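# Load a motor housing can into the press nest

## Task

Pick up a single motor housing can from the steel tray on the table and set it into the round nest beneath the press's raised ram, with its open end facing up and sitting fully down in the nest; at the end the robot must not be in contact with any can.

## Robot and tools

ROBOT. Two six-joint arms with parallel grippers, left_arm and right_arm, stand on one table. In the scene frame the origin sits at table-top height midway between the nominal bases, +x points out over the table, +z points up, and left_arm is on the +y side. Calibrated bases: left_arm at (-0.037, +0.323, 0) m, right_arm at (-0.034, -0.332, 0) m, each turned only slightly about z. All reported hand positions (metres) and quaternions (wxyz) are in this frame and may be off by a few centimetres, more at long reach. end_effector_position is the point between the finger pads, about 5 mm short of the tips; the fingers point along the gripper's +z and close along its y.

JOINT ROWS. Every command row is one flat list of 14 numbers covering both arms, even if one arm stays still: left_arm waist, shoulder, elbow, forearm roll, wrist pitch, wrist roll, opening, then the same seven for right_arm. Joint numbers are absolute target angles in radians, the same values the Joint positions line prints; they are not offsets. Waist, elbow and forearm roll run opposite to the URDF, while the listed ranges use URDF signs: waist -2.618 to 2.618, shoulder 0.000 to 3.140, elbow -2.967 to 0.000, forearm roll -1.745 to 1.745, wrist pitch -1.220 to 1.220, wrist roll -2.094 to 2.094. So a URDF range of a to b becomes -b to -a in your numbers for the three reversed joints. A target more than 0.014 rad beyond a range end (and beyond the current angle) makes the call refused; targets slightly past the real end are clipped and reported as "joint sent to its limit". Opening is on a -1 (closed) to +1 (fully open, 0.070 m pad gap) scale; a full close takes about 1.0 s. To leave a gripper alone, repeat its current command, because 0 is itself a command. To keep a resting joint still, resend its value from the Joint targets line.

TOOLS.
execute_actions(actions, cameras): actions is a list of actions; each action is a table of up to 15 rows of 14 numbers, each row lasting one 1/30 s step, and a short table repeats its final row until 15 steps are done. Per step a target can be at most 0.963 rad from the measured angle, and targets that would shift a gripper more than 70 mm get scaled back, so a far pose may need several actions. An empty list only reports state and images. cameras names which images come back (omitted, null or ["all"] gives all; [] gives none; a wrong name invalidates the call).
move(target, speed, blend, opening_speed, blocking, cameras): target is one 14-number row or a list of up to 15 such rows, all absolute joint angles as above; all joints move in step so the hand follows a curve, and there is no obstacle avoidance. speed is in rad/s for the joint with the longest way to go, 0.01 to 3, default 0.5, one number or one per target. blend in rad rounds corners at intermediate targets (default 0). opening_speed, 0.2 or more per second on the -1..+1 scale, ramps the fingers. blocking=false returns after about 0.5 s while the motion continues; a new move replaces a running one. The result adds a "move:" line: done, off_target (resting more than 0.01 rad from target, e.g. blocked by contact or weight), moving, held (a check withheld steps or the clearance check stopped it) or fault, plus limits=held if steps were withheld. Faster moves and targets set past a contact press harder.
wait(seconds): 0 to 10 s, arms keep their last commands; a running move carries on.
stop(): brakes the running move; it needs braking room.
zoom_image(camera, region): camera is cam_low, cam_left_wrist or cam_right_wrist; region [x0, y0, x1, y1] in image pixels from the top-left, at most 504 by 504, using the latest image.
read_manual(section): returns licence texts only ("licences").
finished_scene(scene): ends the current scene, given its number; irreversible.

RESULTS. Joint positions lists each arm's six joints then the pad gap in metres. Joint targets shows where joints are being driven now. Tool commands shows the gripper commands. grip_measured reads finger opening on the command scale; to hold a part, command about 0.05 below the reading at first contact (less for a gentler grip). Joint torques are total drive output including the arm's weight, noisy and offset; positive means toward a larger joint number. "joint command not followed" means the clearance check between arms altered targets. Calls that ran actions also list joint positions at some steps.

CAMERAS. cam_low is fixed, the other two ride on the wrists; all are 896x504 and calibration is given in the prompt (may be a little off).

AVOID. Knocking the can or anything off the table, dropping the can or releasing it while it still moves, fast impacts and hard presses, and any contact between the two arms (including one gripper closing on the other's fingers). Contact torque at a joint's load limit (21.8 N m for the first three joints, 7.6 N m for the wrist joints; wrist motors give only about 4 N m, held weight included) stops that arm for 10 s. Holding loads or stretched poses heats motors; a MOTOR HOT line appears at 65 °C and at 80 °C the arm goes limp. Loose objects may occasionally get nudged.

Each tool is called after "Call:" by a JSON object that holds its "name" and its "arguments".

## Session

Call:
{"name": "execute_actions", "arguments": {"actions": []}}

Call:
{"name": "zoom_image", "arguments": {"camera": "cam_low", "region": [240, 100, 620, 330]}}

Scene clock: 0.00 s.
left_arm: end_effector_position=(+0.2499, +0.1451, +0.3047) grip_measured=+1.00 end_effector_quat_wxyz=(+0.282, -0.174, +0.930, -0.162) | right_arm: end_effector_position=(+0.4885, -0.4318, +0.3393) grip_measured=+1.00 end_effector_quat_wxyz=(+0.522, -0.103, +0.802, -0.272)
Joint positions: left_arm=[0.757 1.315 1.438 -0.239 1.162 -1.093 0.07] | right_arm=[0.062 1.699 1.561 0.769 0.371 0.21 0.07]
Joint torques (N m): no reading
Motor temperatures (°C): left_arm=[26 31 28 29 32 33] | right_arm=[33 30 28 33 31 29]
Joint targets: left_arm=[0.757 1.315 1.438 -0.239 1.162 -1.093] | right_arm=[0.062 1.699 1.561 0.769 0.371 0.210]
Tool commands: left_gripper/opening=+1.0 right_gripper/opening=+1.0
camera_calibration:
cam_left_wrist: T_world_to_cam=[[0.228135, -0.884298, 0.407397, -0.054364], [-0.972952, -0.222666, 0.0615171, 0.255993], [0.0363138, -0.410412, -0.911177, 0.448256], [0, 0, 0, 1]] pos_world=[0.245194, 0.192896, 0.41484]
cam_right_wrist: T_world_to_cam=[[-0.0969712, -0.832013, 0.546215, -0.496226], [-0.858465, -0.207777, -0.468899, 0.49157], [0.503621, -0.514377, -0.694105, -0.107483], [0, 0, 0, 1]] pos_world=[0.428006, -0.366016, 0.426938]

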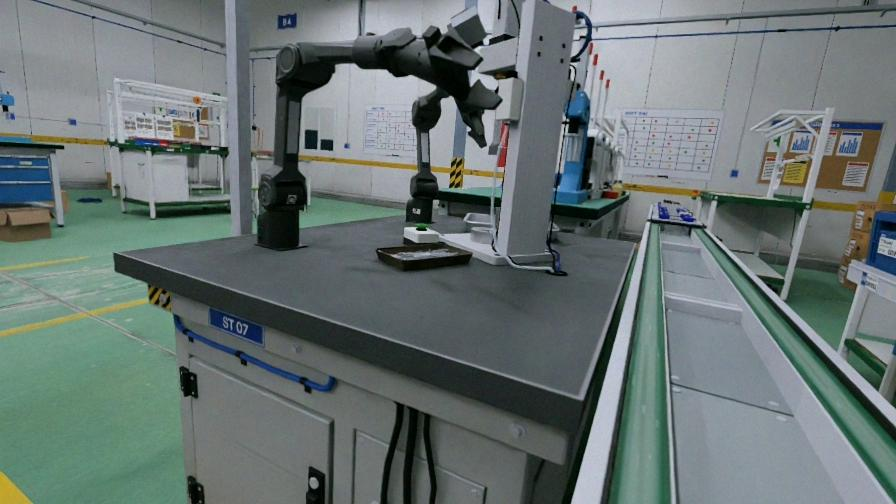

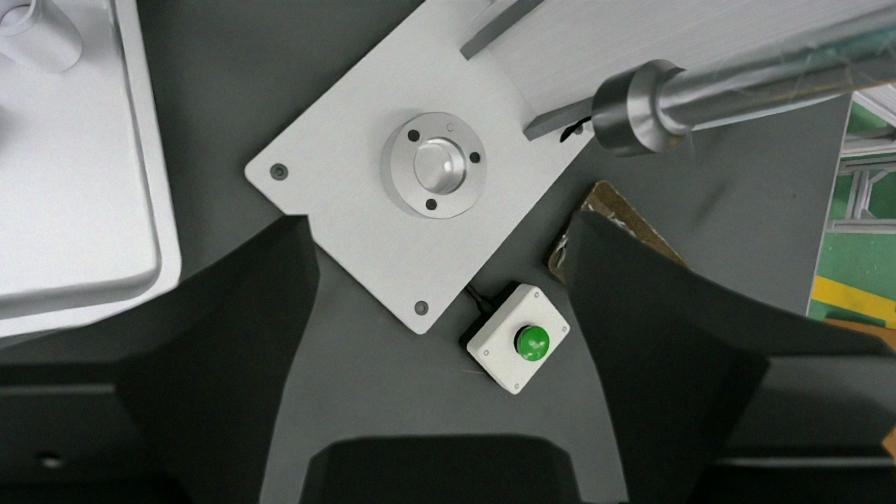

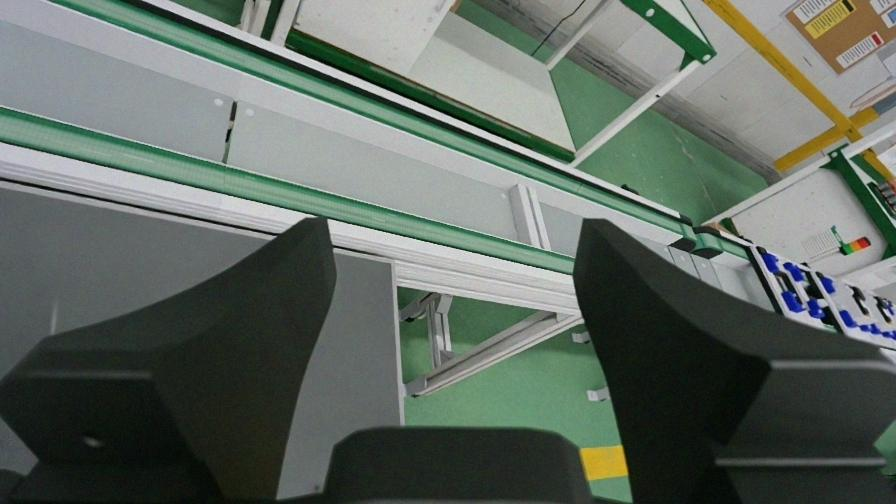

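Scaled by 1.326 from the camera's 896x504 image, which has a finer 1280x720 frame.

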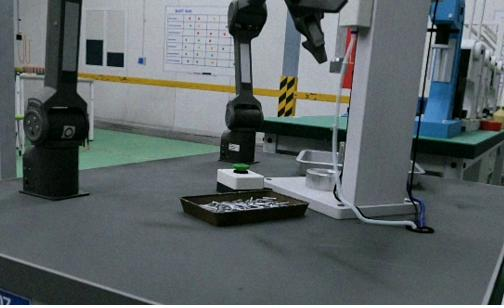

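Call:
{"name": "move", "arguments": {"target": [-0.25,0.8028,0.7861,0,0.7686,0,1,0.062,1.699,1.561,0.769,0.371,0.21,1], "speed": 1.2, "cameras": ["cam_left_wrist"]}}

Call:
{"name": "zoom_image", "arguments": {"camera": "cam_left_wrist", "region": [200, 0, 700, 400]}}

Scene clock: 8.23 s.
left_arm: end_effector_position=(+0.2010, +0.3989, +0.2497) grip_measured=+1.00 end_effector_quat_wxyz=(+0.417, -0.140, +0.895, +0.065) | right_arm: end_effector_position=(+0.4885, -0.4318, +0.3393) grip_measured=+1.00 end_effector_quat_wxyz=(+0.522, -0.103, +0.802, -0.272)
Joint positions: left_arm=[-0.251 0.802 0.785 0 0.769 0 0.07] | right_arm=[0.062 1.699 1.561 0.769 0.371 0.21 0.07]
Joint torques (N m): left_arm=[0.12 -0.98 4.19 0.4 -0.46 0.08] | right_arm=[-0.13 -4.58 4.93 0.1 -0.8 0.11]
Joint targets: left_arm=[-0.250 0.803 0.786 0.000 0.769 0.000] | right_arm=[0.062 1.699 1.561 0.769 0.371 0.210]
move: done
camera_calibration:
cam_left_wrist: T_world_to_cam=[[0.299225, -0.954151, 0.00781581, 0.317056], [-0.919355, -0.290486, -0.265339, 0.366253], [0.255444, 0.0722104, -0.964124, 0.280687], [0, 0, 0, 1]] pos_world=[0.170146, 0.388642, 0.36532]
Images, in order (width x height): cam_left_wrist 896x504.

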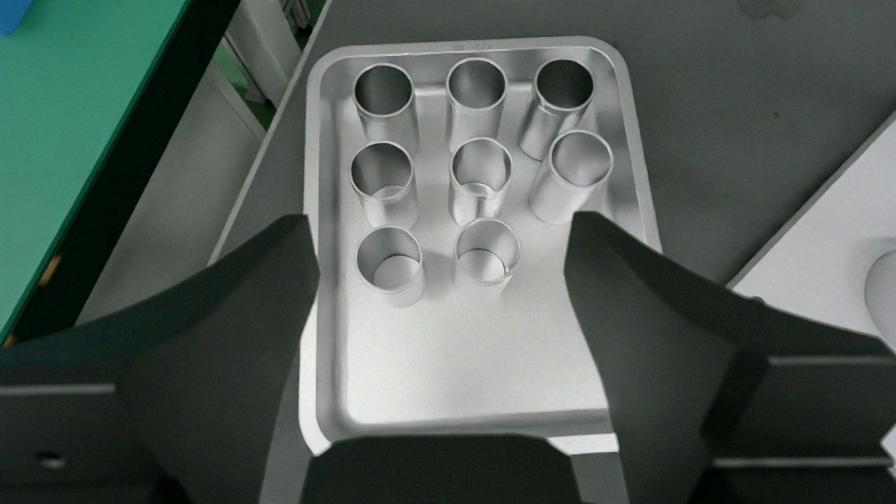

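Scaled by 1.008 from the camera's 896x504 image, which has a finer 1280x720 frame.

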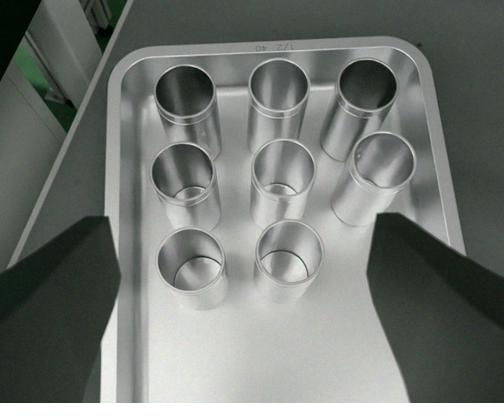

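Call:
{"name": "move", "arguments": {"target": [0.3433,1.0815,0.3792,1.531,-0.6943,1.1206,0.5,0.062,1.699,1.561,0.769,0.371,0.21,1], "speed": 1.2, "cameras": ["cam_left_wrist"]}}

Call:
{"name": "zoom_image", "arguments": {"camera": "cam_left_wrist", "region": [250, 100, 650, 430]}}

Scene clock: 26.97 s.
left_arm: end_effector_position=(+0.2536, +0.3854, +0.1698) grip_measured=+0.50 end_effector_quat_wxyz=(+0.521, -0.208, +0.817, +0.133) | right_arm: end_effector_position=(+0.4885, -0.4318, +0.3393) grip_measured=+1.00 end_effector_quat_wxyz=(+0.522, -0.103, +0.802, -0.272)
Joint positions: left_arm=[0.343 1.081 0.379 1.531 -0.694 1.121 0.053] | right_arm=[0.062 1.699 1.561 0.769 0.371 0.21 0.07]
Joint torques (N m): left_arm=[-0.34 -1.74 3.42 -0.76 -0.13 0.01] | right_arm=[-0.17 -4.65 5.03 0.18 -0.9 0.15]
Joint targets: left_arm=[0.343 1.081 0.379 1.531 -0.694 1.121] | right_arm=[0.062 1.699 1.561 0.769 0.371 0.210]
move: done
camera_calibration:
cam_left_wrist: T_world_to_cam=[[0.471017, -0.882107, 0.00549013, 0.218084], [-0.759582, -0.408741, -0.50593, 0.43543], [0.448529, 0.234131, -0.862557, 0.0626191], [0, 0, 0, 1]] pos_world=[0.199937, 0.35569, 0.273112]
Images, in order (width x height): cam_left_wrist 896x504.

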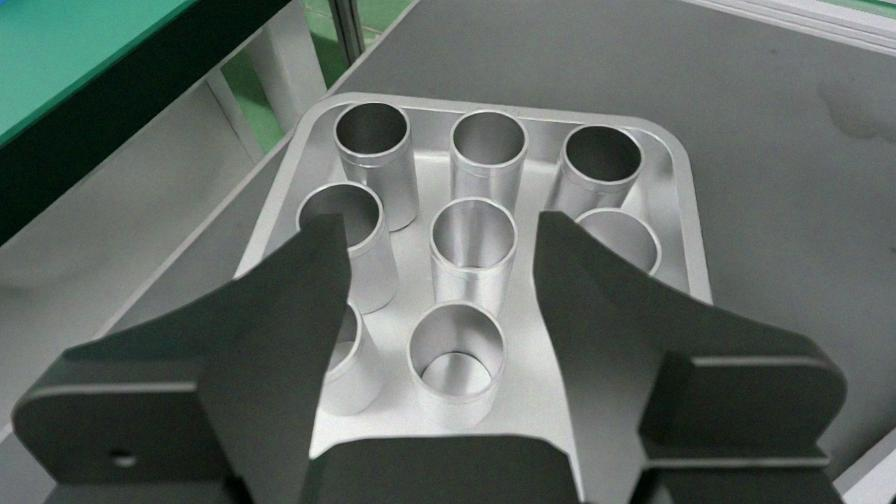

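Scaled by 1.260 from the camera's 896x504 image, which has a finer 1280x720 frame.

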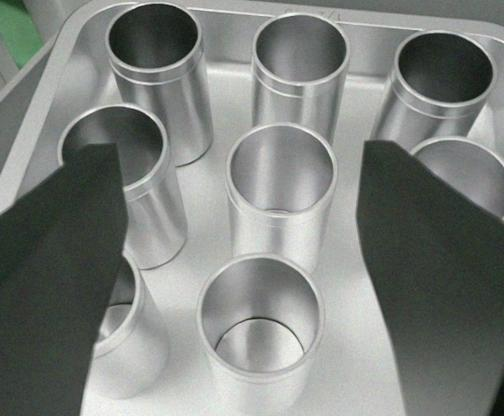

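Call:
{"name": "move", "arguments": {"target": [0.3631,1.3022,0.2612,1.1798,-0.783,0.6312,0.5,0.062,1.699,1.561,0.769,0.371,0.21,1], "speed": 0.5, "cameras": ["cam_left_wrist"]}}

Scene clock: 33.20 s.
left_arm: end_effector_position=(+0.2591, +0.3813, +0.1196) grip_measured=+0.50 end_effector_quat_wxyz=(+0.520, -0.208, +0.818, +0.133) | right_arm: end_effector_position=(+0.4885, -0.4318, +0.3393) grip_measured=+1.00 end_effector_quat_wxyz=(+0.522, -0.103, +0.802, -0.272)
Joint positions: left_arm=[0.363 1.303 0.261 1.179 -0.783 0.631 0.053] | right_arm=[0.062 1.699 1.561 0.769 0.371 0.21 0.07]
Joint torques (N m): left_arm=[0.03 -2.81 2.42 -0.11 -0.46 0.15] | right_arm=[-0.11 -4.69 4.66 0.25 -0.96 0.18]
Joint targets: left_arm=[0.363 1.302 0.261 1.180 -0.783 0.631] | right_arm=[0.062 1.699 1.561 0.769 0.371 0.210]
move: done
camera_calibration:
cam_left_wrist: T_world_to_cam=[[0.470976, -0.882131, 0.00503025, 0.212226], [-0.759965, -0.408633, -0.505443, 0.412541], [0.447923, 0.234229, -0.862845, 0.017922], [0, 0, 0, 1]] pos_world=[0.205535, 0.351591, 0.222912]
Images, in order (width x height): cam_left_wrist 896x504.

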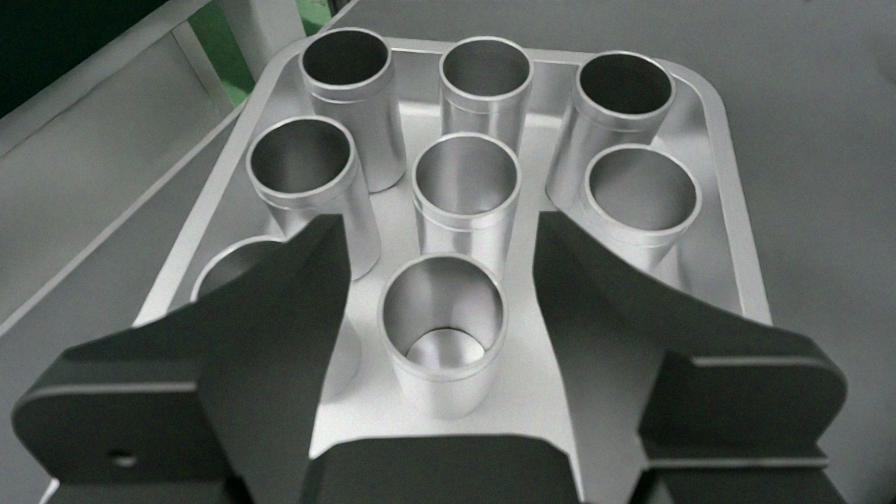

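Call:
{"name": "move", "arguments": {"target": [0.3631,1.6091,0.1702,0.8951,-0.9893,0.1882,0.5,0.062,1.699,1.561,0.769,0.371,0.21,1], "speed": 0.4, "cameras": ["cam_left_wrist"]}}

Scene clock: 36.40 s.
left_arm: end_effector_position=(+0.2592, +0.3813, +0.0696) grip_measured=+0.50 end_effector_quat_wxyz=(+0.520, -0.208, +0.818, +0.133) | right_arm: end_effector_position=(+0.4885, -0.4318, +0.3393) grip_measured=+1.00 end_effector_quat_wxyz=(+0.522, -0.103, +0.802, -0.272)
Joint positions: left_arm=[0.363 1.61 0.17 0.894 -0.99 0.188 0.053] | right_arm=[0.062 1.699 1.561 0.769 0.371 0.21 0.07]
Joint torques (N m): left_arm=[-0.56 -3.96 1.08 0.24 -0.48 0.16] | right_arm=[-0.13 -4.69 4.38 0.3 -1.03 0.2]
Joint targets: left_arm=[0.363 1.609 0.170 0.895 -0.989 0.188] | right_arm=[0.062 1.699 1.561 0.769 0.371 0.210]
move: done
camera_calibration:
cam_left_wrist: T_world_to_cam=[[0.47086, -0.882194, 0.00490534, 0.212545], [-0.759973, -0.408437, -0.505589, 0.387227], [0.448031, 0.234334, -0.862761, -0.0252941], [0, 0, 0, 1]] pos_world=[0.205536, 0.351591, 0.172912]
Images, in order (width x height): cam_left_wrist 896x504.

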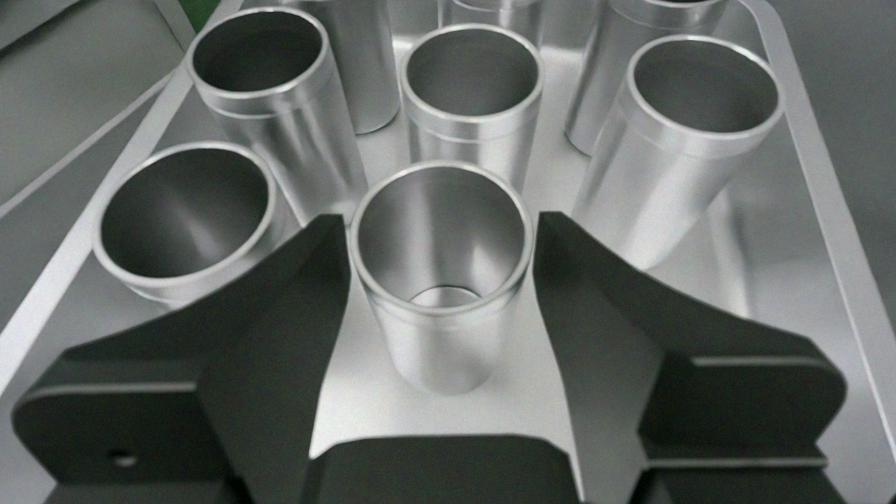

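Call:
{"name": "move", "arguments": {"target": [0.3631,1.6091,0.1702,0.8951,-0.9893,0.1882,0.2,0.062,1.699,1.561,0.769,0.371,0.21,1], "opening_speed": 0.4, "cameras": []}}

Scene clock: 39.20 s.
left_arm: end_effector_position=(+0.2591, +0.3814, +0.0698) grip_measured=+0.30 end_effector_quat_wxyz=(+0.521, -0.208, +0.817, +0.133) | right_arm: end_effector_position=(+0.4885, -0.4318, +0.3393) grip_measured=+1.00 end_effector_quat_wxyz=(+0.522, -0.103, +0.802, -0.272)
Joint positions: left_arm=[0.363 1.61 0.17 0.895 -0.99 0.188 0.045] | right_arm=[0.062 1.699 1.561 0.769 0.371 0.21 0.07]
Joint torques (N m): left_arm=[-1.05 -4.59 1.37 0.17 -0.61 0] | right_arm=[-0.21 -4.76 4.09 0.36 -1.07 0.2]
Joint targets: left_arm=[0.363 1.609 0.170 0.895 -0.989 0.188] | right_arm=[0.062 1.699 1.561 0.769 0.371 0.210]
move: done
No camera images: "cameras" was empty.

Call:
{"name": "move", "arguments": {"target": [[0.3631,1.3022,0.2612,1.1798,-0.783,0.6312,0.2,0.062,1.699,1.561,0.769,0.371,0.21,1],[0.3631,1.1118,0.3962,1.5278,-0.7111,1.1012,0.2,0.062,1.699,1.561,0.769,0.371,0.21,1],[0.694,0.986,0.4202,0,-0.0423,0,0.2,0.062,1.699,1.561,0.769,0.371,0.21,1]], "speed": [0.4,0.5,0.9], "blend": [0.05,0.12,0]}}

Call:
{"name": "zoom_image", "arguments": {"camera": "cam_left_wrist", "region": [300, 0, 620, 250]}}

Call:
{"name": "zoom_image", "arguments": {"camera": "cam_low", "region": [380, 100, 620, 290]}}

Scene clock: 50.00 s.
left_arm: end_effector_position=(+0.2127, +0.1389, +0.1896) grip_measured=+0.30 end_effector_quat_wxyz=(+0.510, +0.263, +0.802, -0.167) | right_arm: end_effector_position=(+0.4885, -0.4318, +0.3393) grip_measured=+1.00 end_effector_quat_wxyz=(+0.522, -0.103, +0.802, -0.272)
Joint positions: left_arm=[0.694 0.986 0.42 -0.001 -0.042 -0.001 0.045] | right_arm=[0.062 1.699 1.561 0.769 0.371 0.21 0.07]
Joint torques (N m): left_arm=[-0.29 -3.19 4.4 0.46 -0.8 0.15] | right_arm=[-0.36 -4.78 4 0.35 -1.13 0.23]
Joint targets: left_arm=[0.694 0.986 0.420 0.000 -0.042 0.000] | right_arm=[0.062 1.699 1.561 0.769 0.371 0.210]
move: done
camera_calibration:
cam_left_wrist: T_world_to_cam=[[-0.599554, -0.800316, 0.00548875, 0.236191], [-0.69241, 0.515253, -0.505058, 0.170697], [0.401377, -0.30661, -0.863068, 0.240997], [0, 0, 0, 1]] pos_world=[0.163071, 0.174967, 0.292912]
cam_right_wrist: T_world_to_cam=[[-0.0969712, -0.832013, 0.546215, -0.496226], [-0.858465, -0.207777, -0.468899, 0.49157], [0.503621, -0.514377, -0.694105, -0.107483], [0, 0, 0, 1]] pos_world=[0.428006, -0.366016, 0.426938]

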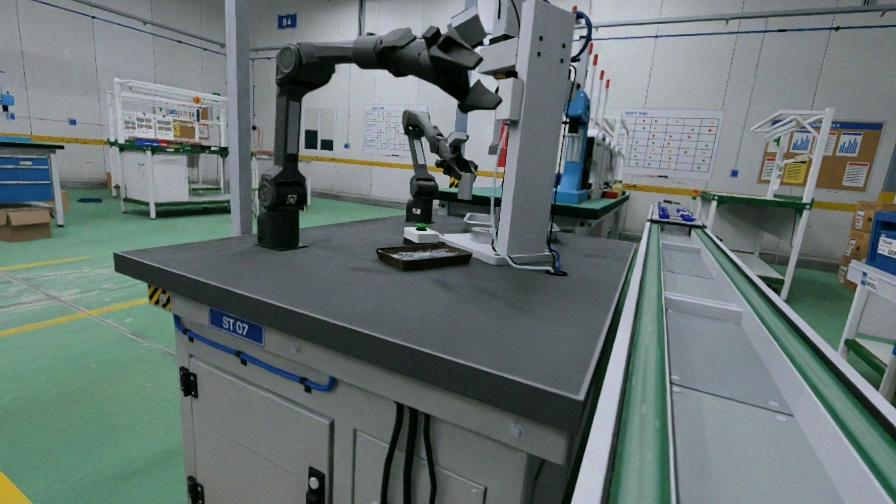

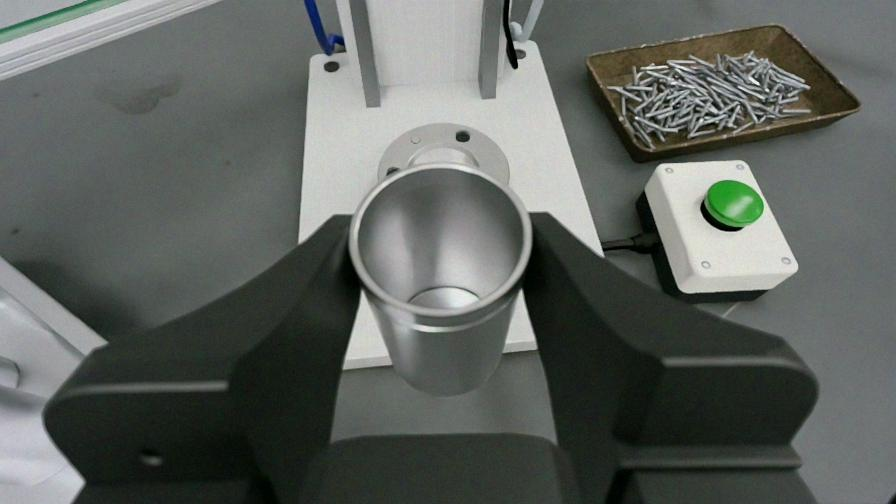

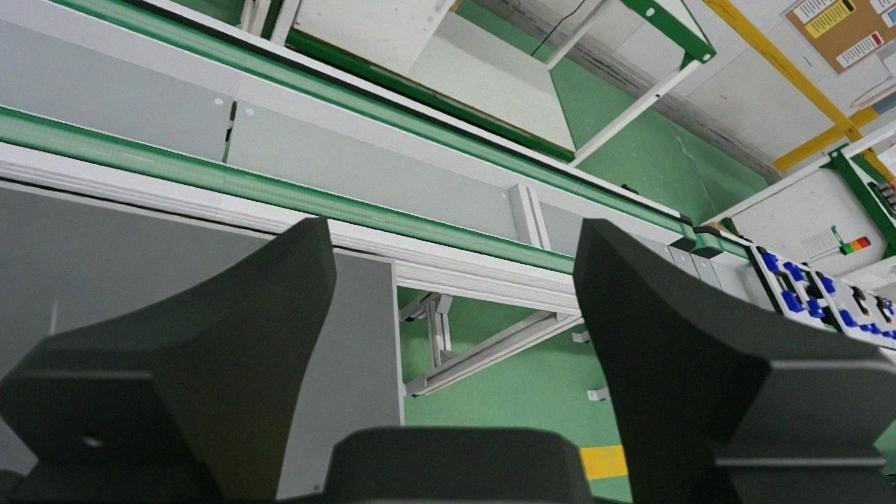

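Scaled by 1.575 from the camera's 896x504 image, which has a finer 1280x720 frame.

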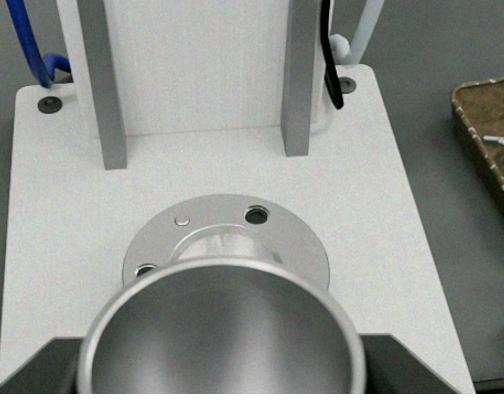

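Scaled by 2.100 from the camera's 896x504 image, which has a finer 1280x720 frame.

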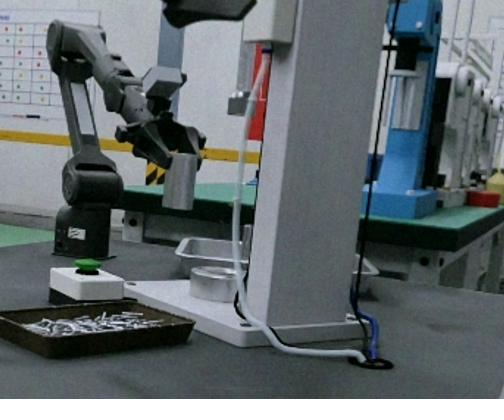

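Call:
{"name": "move", "arguments": {"target": [0.697,1.6681,0.7431,0,-0.4015,0,0.2,0.062,1.699,1.561,0.769,0.371,0.21,1], "speed": 0.5, "cameras": ["cam_low","cam_left_wrist"]}}

Call:
{"name": "zoom_image", "arguments": {"camera": "cam_left_wrist", "region": [340, 270, 550, 430]}}

Call:
{"name": "zoom_image", "arguments": {"camera": "cam_low", "region": [455, 185, 505, 250]}}

Scene clock: 57.53 s.
left_arm: end_effector_position=(+0.3258, +0.0542, +0.1340) grip_measured=+0.30 end_effector_quat_wxyz=(+0.510, +0.264, +0.801, -0.168) | right_arm: end_effector_position=(+0.4885, -0.4318, +0.3393) grip_measured=+1.00 end_effector_quat_wxyz=(+0.522, -0.103, +0.802, -0.272)
Joint positions: left_arm=[0.697 1.671 0.744 0 -0.402 -0.001 0.045] | right_arm=[0.062 1.699 1.561 0.769 0.371 0.21 0.07]
Joint torques (N m): left_arm=[0.11 -7.35 2.92 0.26 -0.7 0.05] | right_arm=[-0.33 -4.84 4.27 0.3 -1.07 0.21]
Joint targets: left_arm=[0.697 1.668 0.743 0.000 -0.401 0.000] | right_arm=[0.062 1.699 1.561 0.769 0.371 0.210]
move: done
camera_calibration:
cam_left_wrist: T_world_to_cam=[[-0.601382, -0.798937, 0.00622946, 0.236922], [-0.691627, 0.516672, -0.50468, 0.264221], [0.399989, -0.307814, -0.863284, 0.122139], [0, 0, 0, 1]] pos_world=[0.276369, 0.090366, 0.237312]
Images, in order (width x height): cam_low 896x504, cam_left_wrist 896x504.

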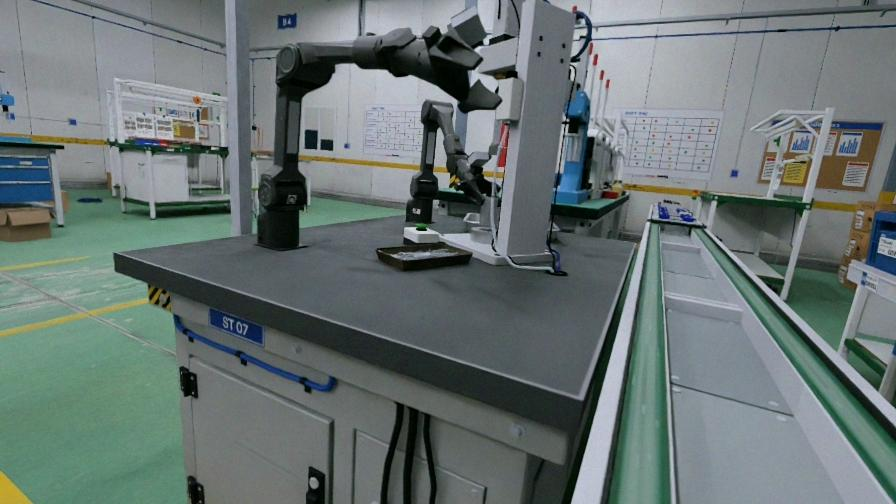

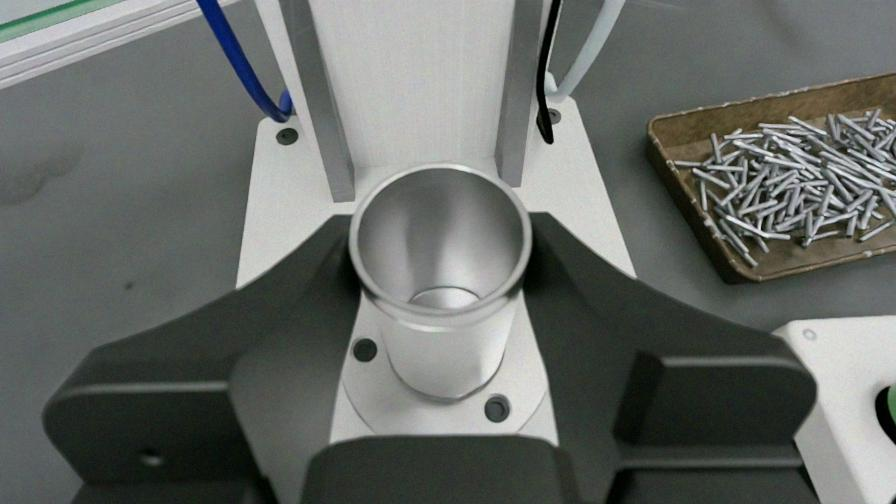

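Scaled by 2.400 from the camera's 896x504 image, which has a finer 1280x720 frame.

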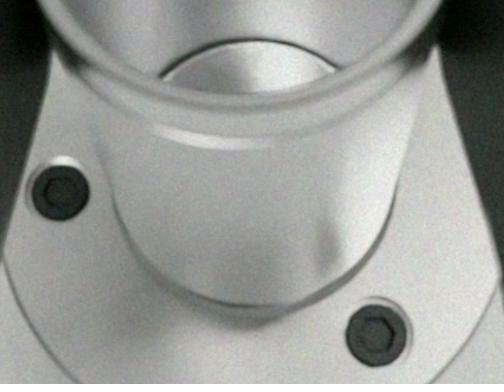

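Scaled by 7.754 from the camera's 896x504 image, which has a finer 1280x720 frame.

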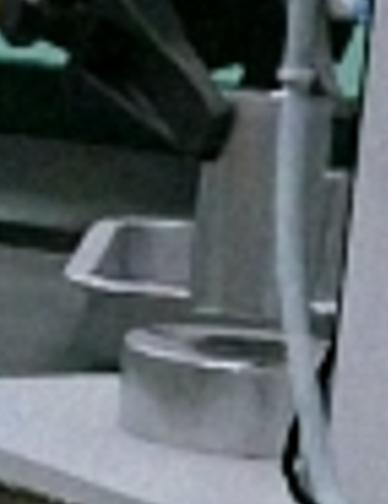

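Call:
{"name": "move", "arguments": {"target": [0.7015,1.7058,0.7348,0,-0.4475,0,0.2,0.062,1.699,1.561,0.769,0.371,0.21,1], "speed": 0.2, "cameras": ["cam_low","cam_left_wrist"]}}

Call:
{"name": "zoom_image", "arguments": {"camera": "cam_left_wrist", "region": [340, 270, 550, 430]}}

Call:
{"name": "zoom_image", "arguments": {"camera": "cam_low", "region": [455, 185, 505, 250]}}

Scene clock: 65.80 s.
left_arm: end_effector_position=(+0.3262, +0.0511, +0.1241) grip_measured=+0.30 end_effector_quat_wxyz=(+0.510, +0.266, +0.800, -0.170) | right_arm: end_effector_position=(+0.4885, -0.4318, +0.3393) grip_measured=+1.00 end_effector_quat_wxyz=(+0.522, -0.103, +0.802, -0.272)
Joint positions: left_arm=[0.701 1.706 0.735 0 -0.448 -0.001 0.045] | right_arm=[0.062 1.699 1.561 0.769 0.371 0.21 0.07]
Joint torques (N m): left_arm=[0.04 -5.94 2.96 0.17 -0.7 0.1] | right_arm=[-0.44 -4.87 4.29 0.29 -1.03 0.2]
Joint targets: left_arm=[0.702 1.706 0.735 0.000 -0.447 0.000] | right_arm=[0.062 1.699 1.561 0.769 0.371 0.210]
move: done
camera_calibration:
cam_left_wrist: T_world_to_cam=[[-0.605324, -0.795955, 0.00619343, 0.235965], [-0.688176, 0.519417, -0.506577, 0.260105], [0.399995, -0.310905, -0.862173, 0.112403], [0, 0, 0, 1]] pos_world=[0.276872, 0.0876614, 0.227212]
Images, in order (width x height): cam_low 896x504, cam_left_wrist 896x504.

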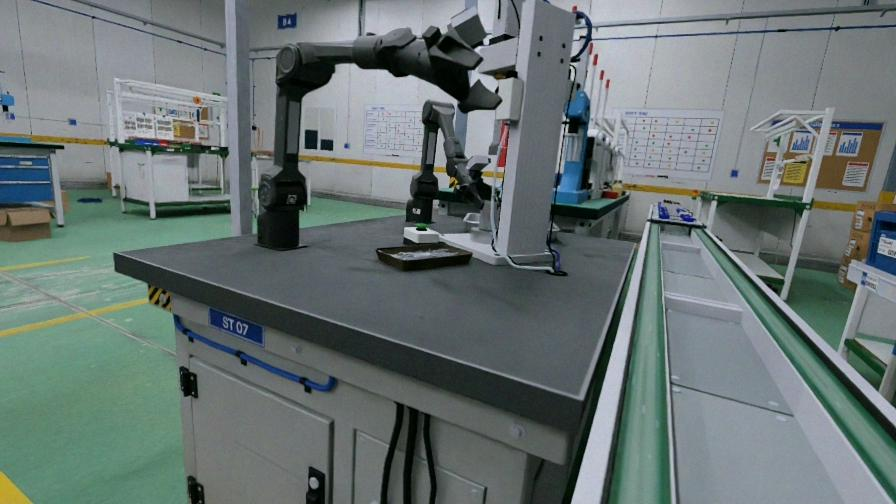

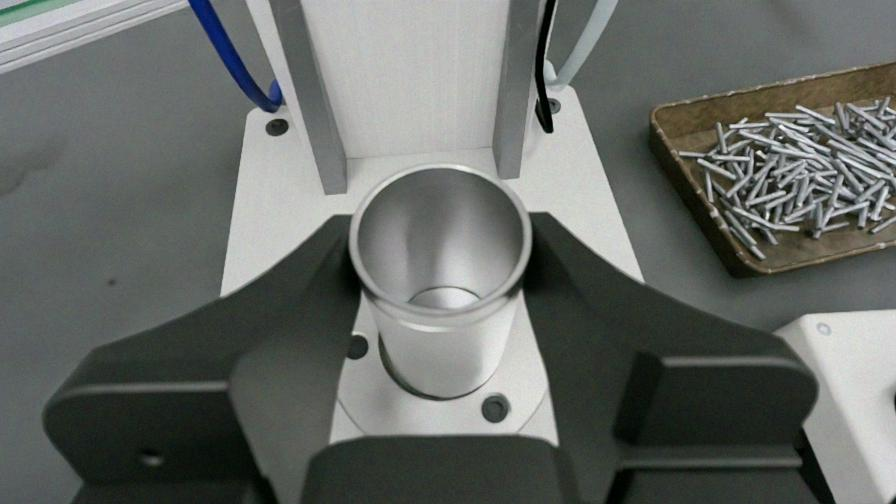

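Scaled by 2.400 from the camera's 896x504 image, which has a finer 1280x720 frame.

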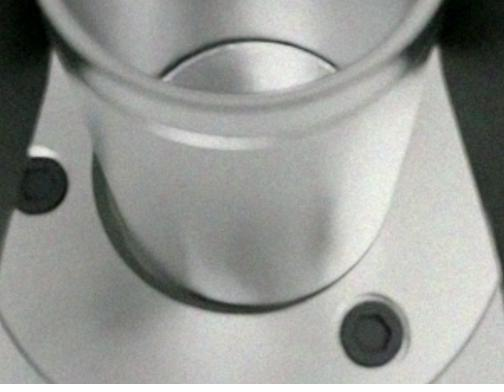

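Scaled by 7.754 from the camera's 896x504 image, which has a finer 1280x720 frame.

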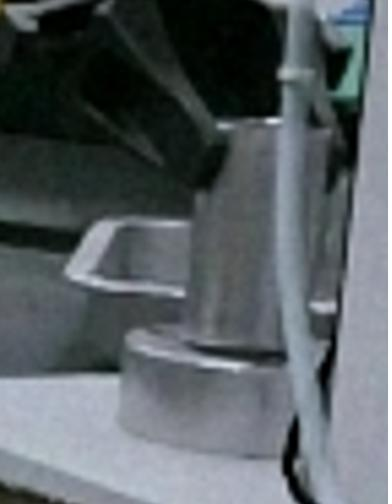

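Call:
{"name": "move", "arguments": {"target": [0.6998,1.7507,0.7189,0,-0.5083,0,0.2,0.062,1.699,1.561,0.769,0.371,0.21,1], "speed": 0.08, "cameras": ["cam_low","cam_left_wrist"]}}

Call:
{"name": "zoom_image", "arguments": {"camera": "cam_left_wrist", "region": [340, 270, 550, 430]}}

Call:
{"name": "zoom_image", "arguments": {"camera": "cam_low", "region": [455, 185, 505, 250]}}

Scene clock: 73.40 s.
left_arm: end_effector_position=(+0.3276, +0.0512, +0.1100) grip_measured=+0.29 end_effector_quat_wxyz=(+0.510, +0.265, +0.800, -0.169) | right_arm: end_effector_position=(+0.4885, -0.4318, +0.3393) grip_measured=+1.00 end_effector_quat_wxyz=(+0.522, -0.103, +0.802, -0.272)
Joint positions: left_arm=[0.7 1.751 0.719 0 -0.509 0 0.045] | right_arm=[0.062 1.699 1.561 0.769 0.371 0.21 0.07]
Joint torques (N m): left_arm=[0.83 -5.59 2 0.04 -0.38 -0.22] | right_arm=[-0.44 -4.92 4.56 0.25 -1 0.18]
Joint targets: left_arm=[0.700 1.751 0.719 0.000 -0.508 0.000] | right_arm=[0.062 1.699 1.561 0.769 0.371 0.210]
move: done
camera_calibration:
cam_left_wrist: T_world_to_cam=[[-0.604083, -0.796903, 0.00539613, 0.236609], [-0.6887, 0.51863, -0.506671, 0.254125], [0.400969, -0.309788, -0.862122, 0.0994422], [0, 0, 0, 1]] pos_world=[0.278074, 0.0875633, 0.213213]
Images, in order (width x height): cam_low 896x504, cam_left_wrist 896x504.

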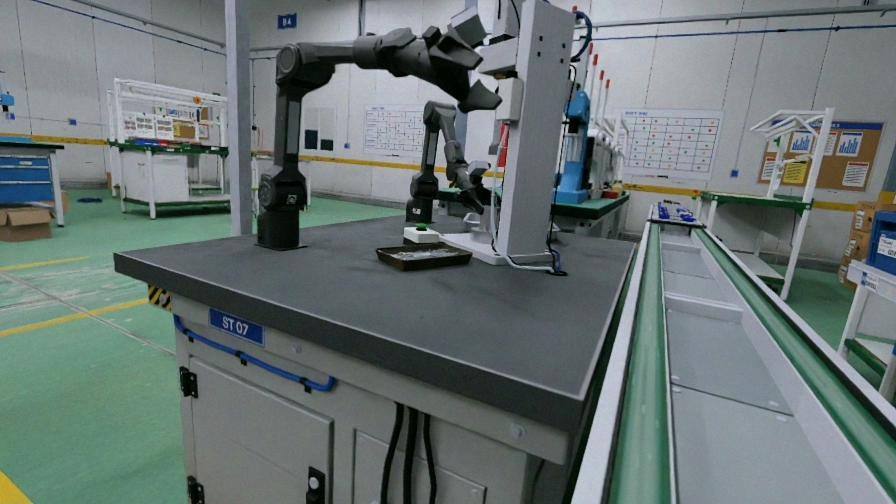

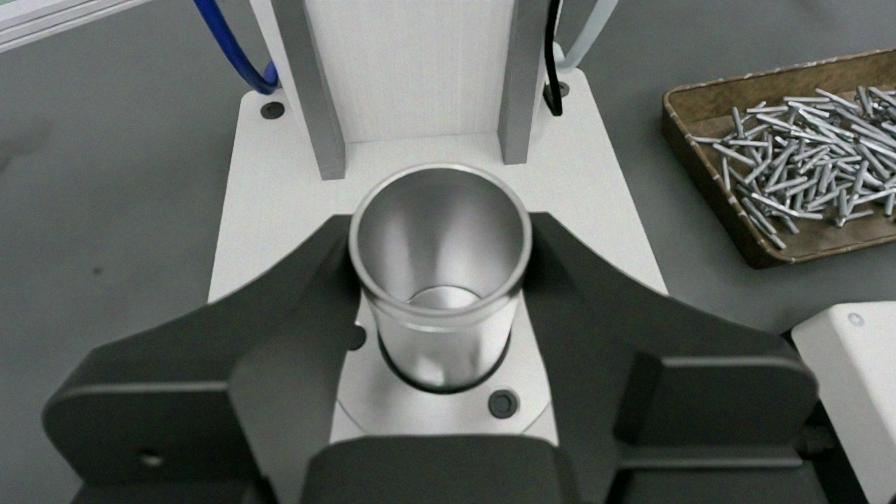

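Scaled by 2.400 from the camera's 896x504 image, which has a finer 1280x720 frame.

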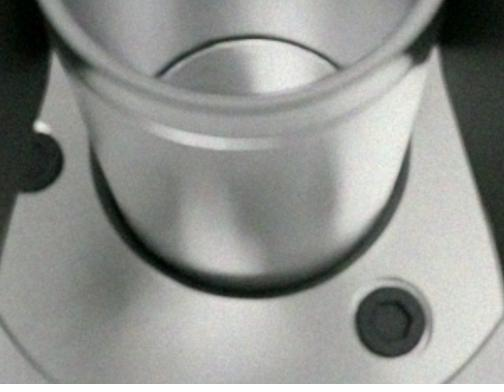

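Scaled by 7.754 from the camera's 896x504 image, which has a finer 1280x720 frame.

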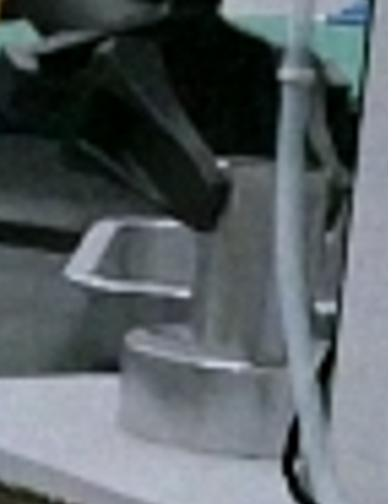

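Call:
{"name": "move", "arguments": {"target": [0.6998,1.7969,0.7016,0,-0.5718,0,0.2,0.062,1.699,1.561,0.769,0.371,0.21,1], "speed": 0.08, "cameras": ["cam_low","cam_left_wrist"]}}

Call:
{"name": "zoom_image", "arguments": {"camera": "cam_left_wrist", "region": [340, 270, 550, 430]}}

Call:
{"name": "zoom_image", "arguments": {"camera": "cam_low", "region": [455, 185, 505, 250]}}

Scene clock: 76.87 s.
left_arm: end_effector_position=(+0.3282, +0.0507, +0.0984) grip_measured=+0.29 end_effector_quat_wxyz=(+0.514, +0.265, +0.798, -0.170) | right_arm: end_effector_position=(+0.4885, -0.4318, +0.3393) grip_measured=+1.00 end_effector_quat_wxyz=(+0.522, -0.103, +0.802, -0.272)
Joint positions: left_arm=[0.7 1.793 0.703 0 -0.576 0 0.045] | right_arm=[0.062 1.699 1.561 0.769 0.371 0.21 0.07]
Joint torques (N m): left_arm=[0.95 -2.46 0.69 -0.19 0.46 -0.1] | right_arm=[-0.52 -4.94 4.59 0.23 -0.98 0.18]
Joint targets: left_arm=[0.700 1.797 0.702 0.000 -0.572 0.000] | right_arm=[0.062 1.699 1.561 0.769 0.371 0.210]
move: done
camera_calibration:
cam_left_wrist: T_world_to_cam=[[-0.604154, -0.796849, 0.00535029, 0.236718], [-0.685273, 0.51611, -0.51384, 0.248552], [0.406692, -0.314105, -0.857869, 0.0869199], [0, 0, 0, 1]] pos_world=[0.277991, 0.0876508, 0.201015]
Images, in order (width x height): cam_low 896x504, cam_left_wrist 896x504.

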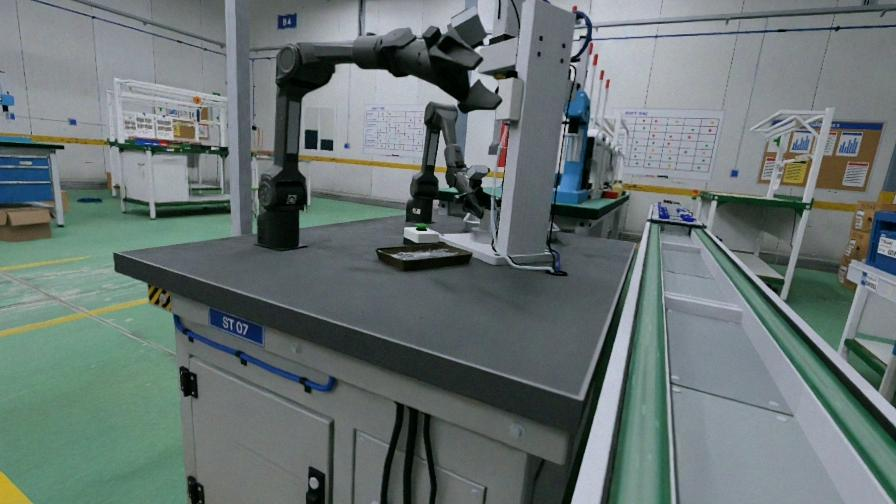

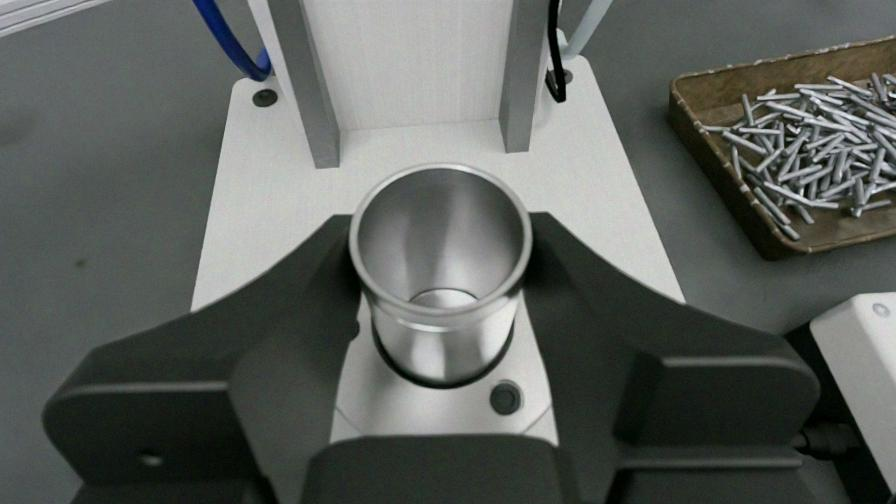

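Scaled by 2.400 from the camera's 896x504 image, which has a finer 1280x720 frame.

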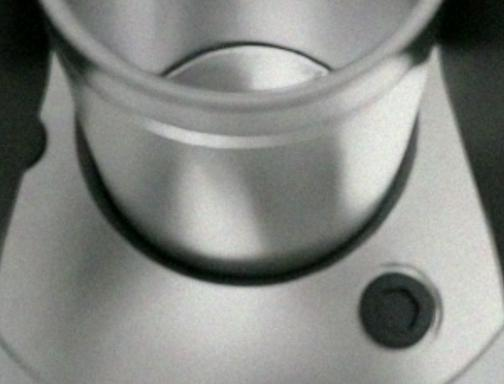

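Scaled by 7.754 from the camera's 896x504 image, which has a finer 1280x720 frame.

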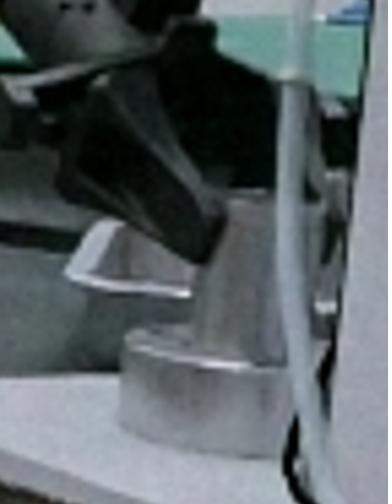

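Call:
{"name": "move", "arguments": {"target": [[0.6998,1.7872,0.7052,0,-0.5585,0,0.2,0.062,1.699,1.561,0.769,0.371,0.21,1],[0.6998,1.7872,0.7052,0,-0.5585,0,0.75,0.062,1.699,1.561,0.769,0.371,0.21,1],[0.6998,1.5702,0.5388,0,-0.5079,0,0.75,0.062,1.699,1.561,0.769,0.371,0.21,1],[0.6998,1.3121,0.411,0,-0.3776,0,0.75,0.062,1.699,1.561,0.769,0.371,0.21,1]], "speed": [0.1,0.1,0.3,0.4], "blend": [0,0,0.03,0], "opening_speed": 0.5, "cameras": ["cam_low","cam_left_wrist"]}}

Call:
{"name": "zoom_image", "arguments": {"camera": "cam_low", "region": [455, 185, 505, 250]}}

Call:
{"name": "zoom_image", "arguments": {"camera": "cam_left_wrist", "region": [340, 50, 560, 300]}}

Scene clock: 86.03 s.
left_arm: end_effector_position=(+0.2469, +0.1113, +0.1450) grip_measured=+0.75 end_effector_quat_wxyz=(+0.510, +0.265, +0.800, -0.169) | right_arm: end_effector_position=(+0.4885, -0.4318, +0.3393) grip_measured=+1.00 end_effector_quat_wxyz=(+0.522, -0.103, +0.802, -0.272)
Joint positions: left_arm=[0.7 1.31 0.41 0 -0.377 0 0.061] | right_arm=[0.062 1.699 1.561 0.769 0.371 0.21 0.07]
Joint torques (N m): left_arm=[0.1 -2.58 3.29 0.04 -0.61 0] | right_arm=[-0.53 -4.95 4.93 0.18 -0.91 0.17]
Joint targets: left_arm=[0.700 1.312 0.411 0.000 -0.378 0.000] | right_arm=[0.062 1.699 1.561 0.769 0.371 0.210]
move: done
camera_calibration:
cam_left_wrist: T_world_to_cam=[[-0.604066, -0.796916, 0.00540969, 0.235559], [-0.688948, 0.518791, -0.506168, 0.18501], [0.400567, -0.309486, -0.862418, 0.180702], [0, 0, 0, 1]] pos_world=[0.197373, 0.147664, 0.248212]
Images, in order (width x height): cam_low 896x504, cam_left_wrist 896x504.

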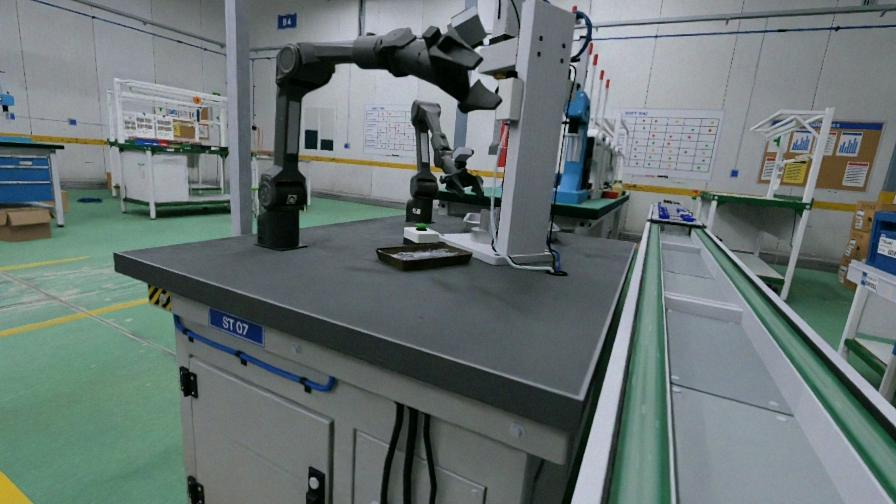

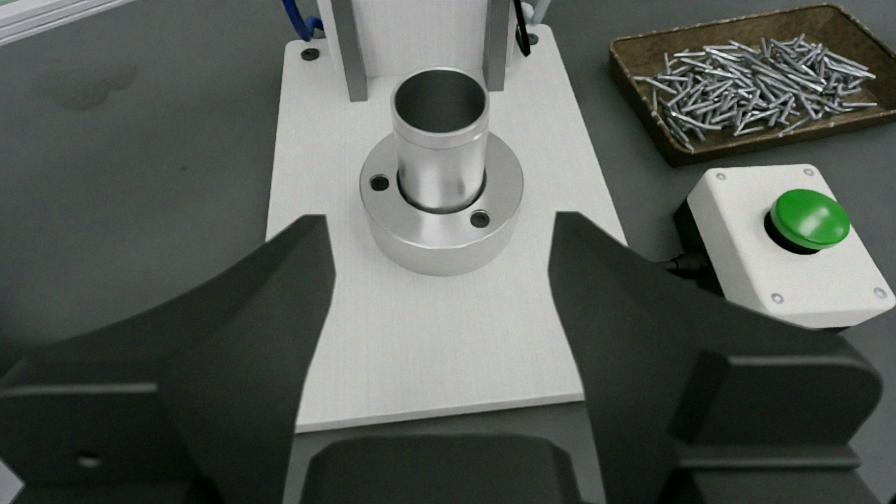

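Scaled by 7.754 from the camera's 896x504 image, which has a finer 1280x720 frame.

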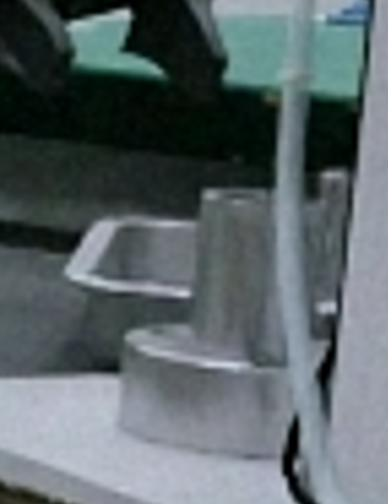

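Scaled by 2.016 from the camera's 896x504 image, which has a finer 1280x720 frame.

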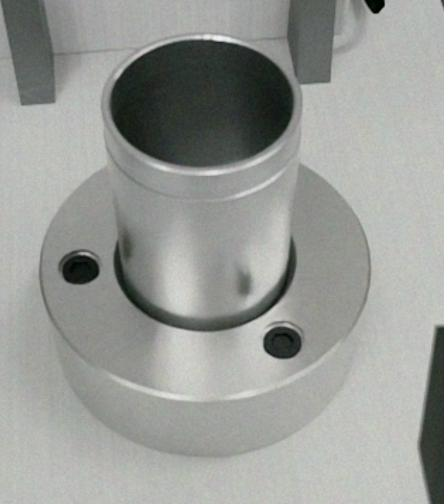

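Call:
{"name": "finished_scene", "arguments": {"scene": 2}}

The scene is finished: the task was done.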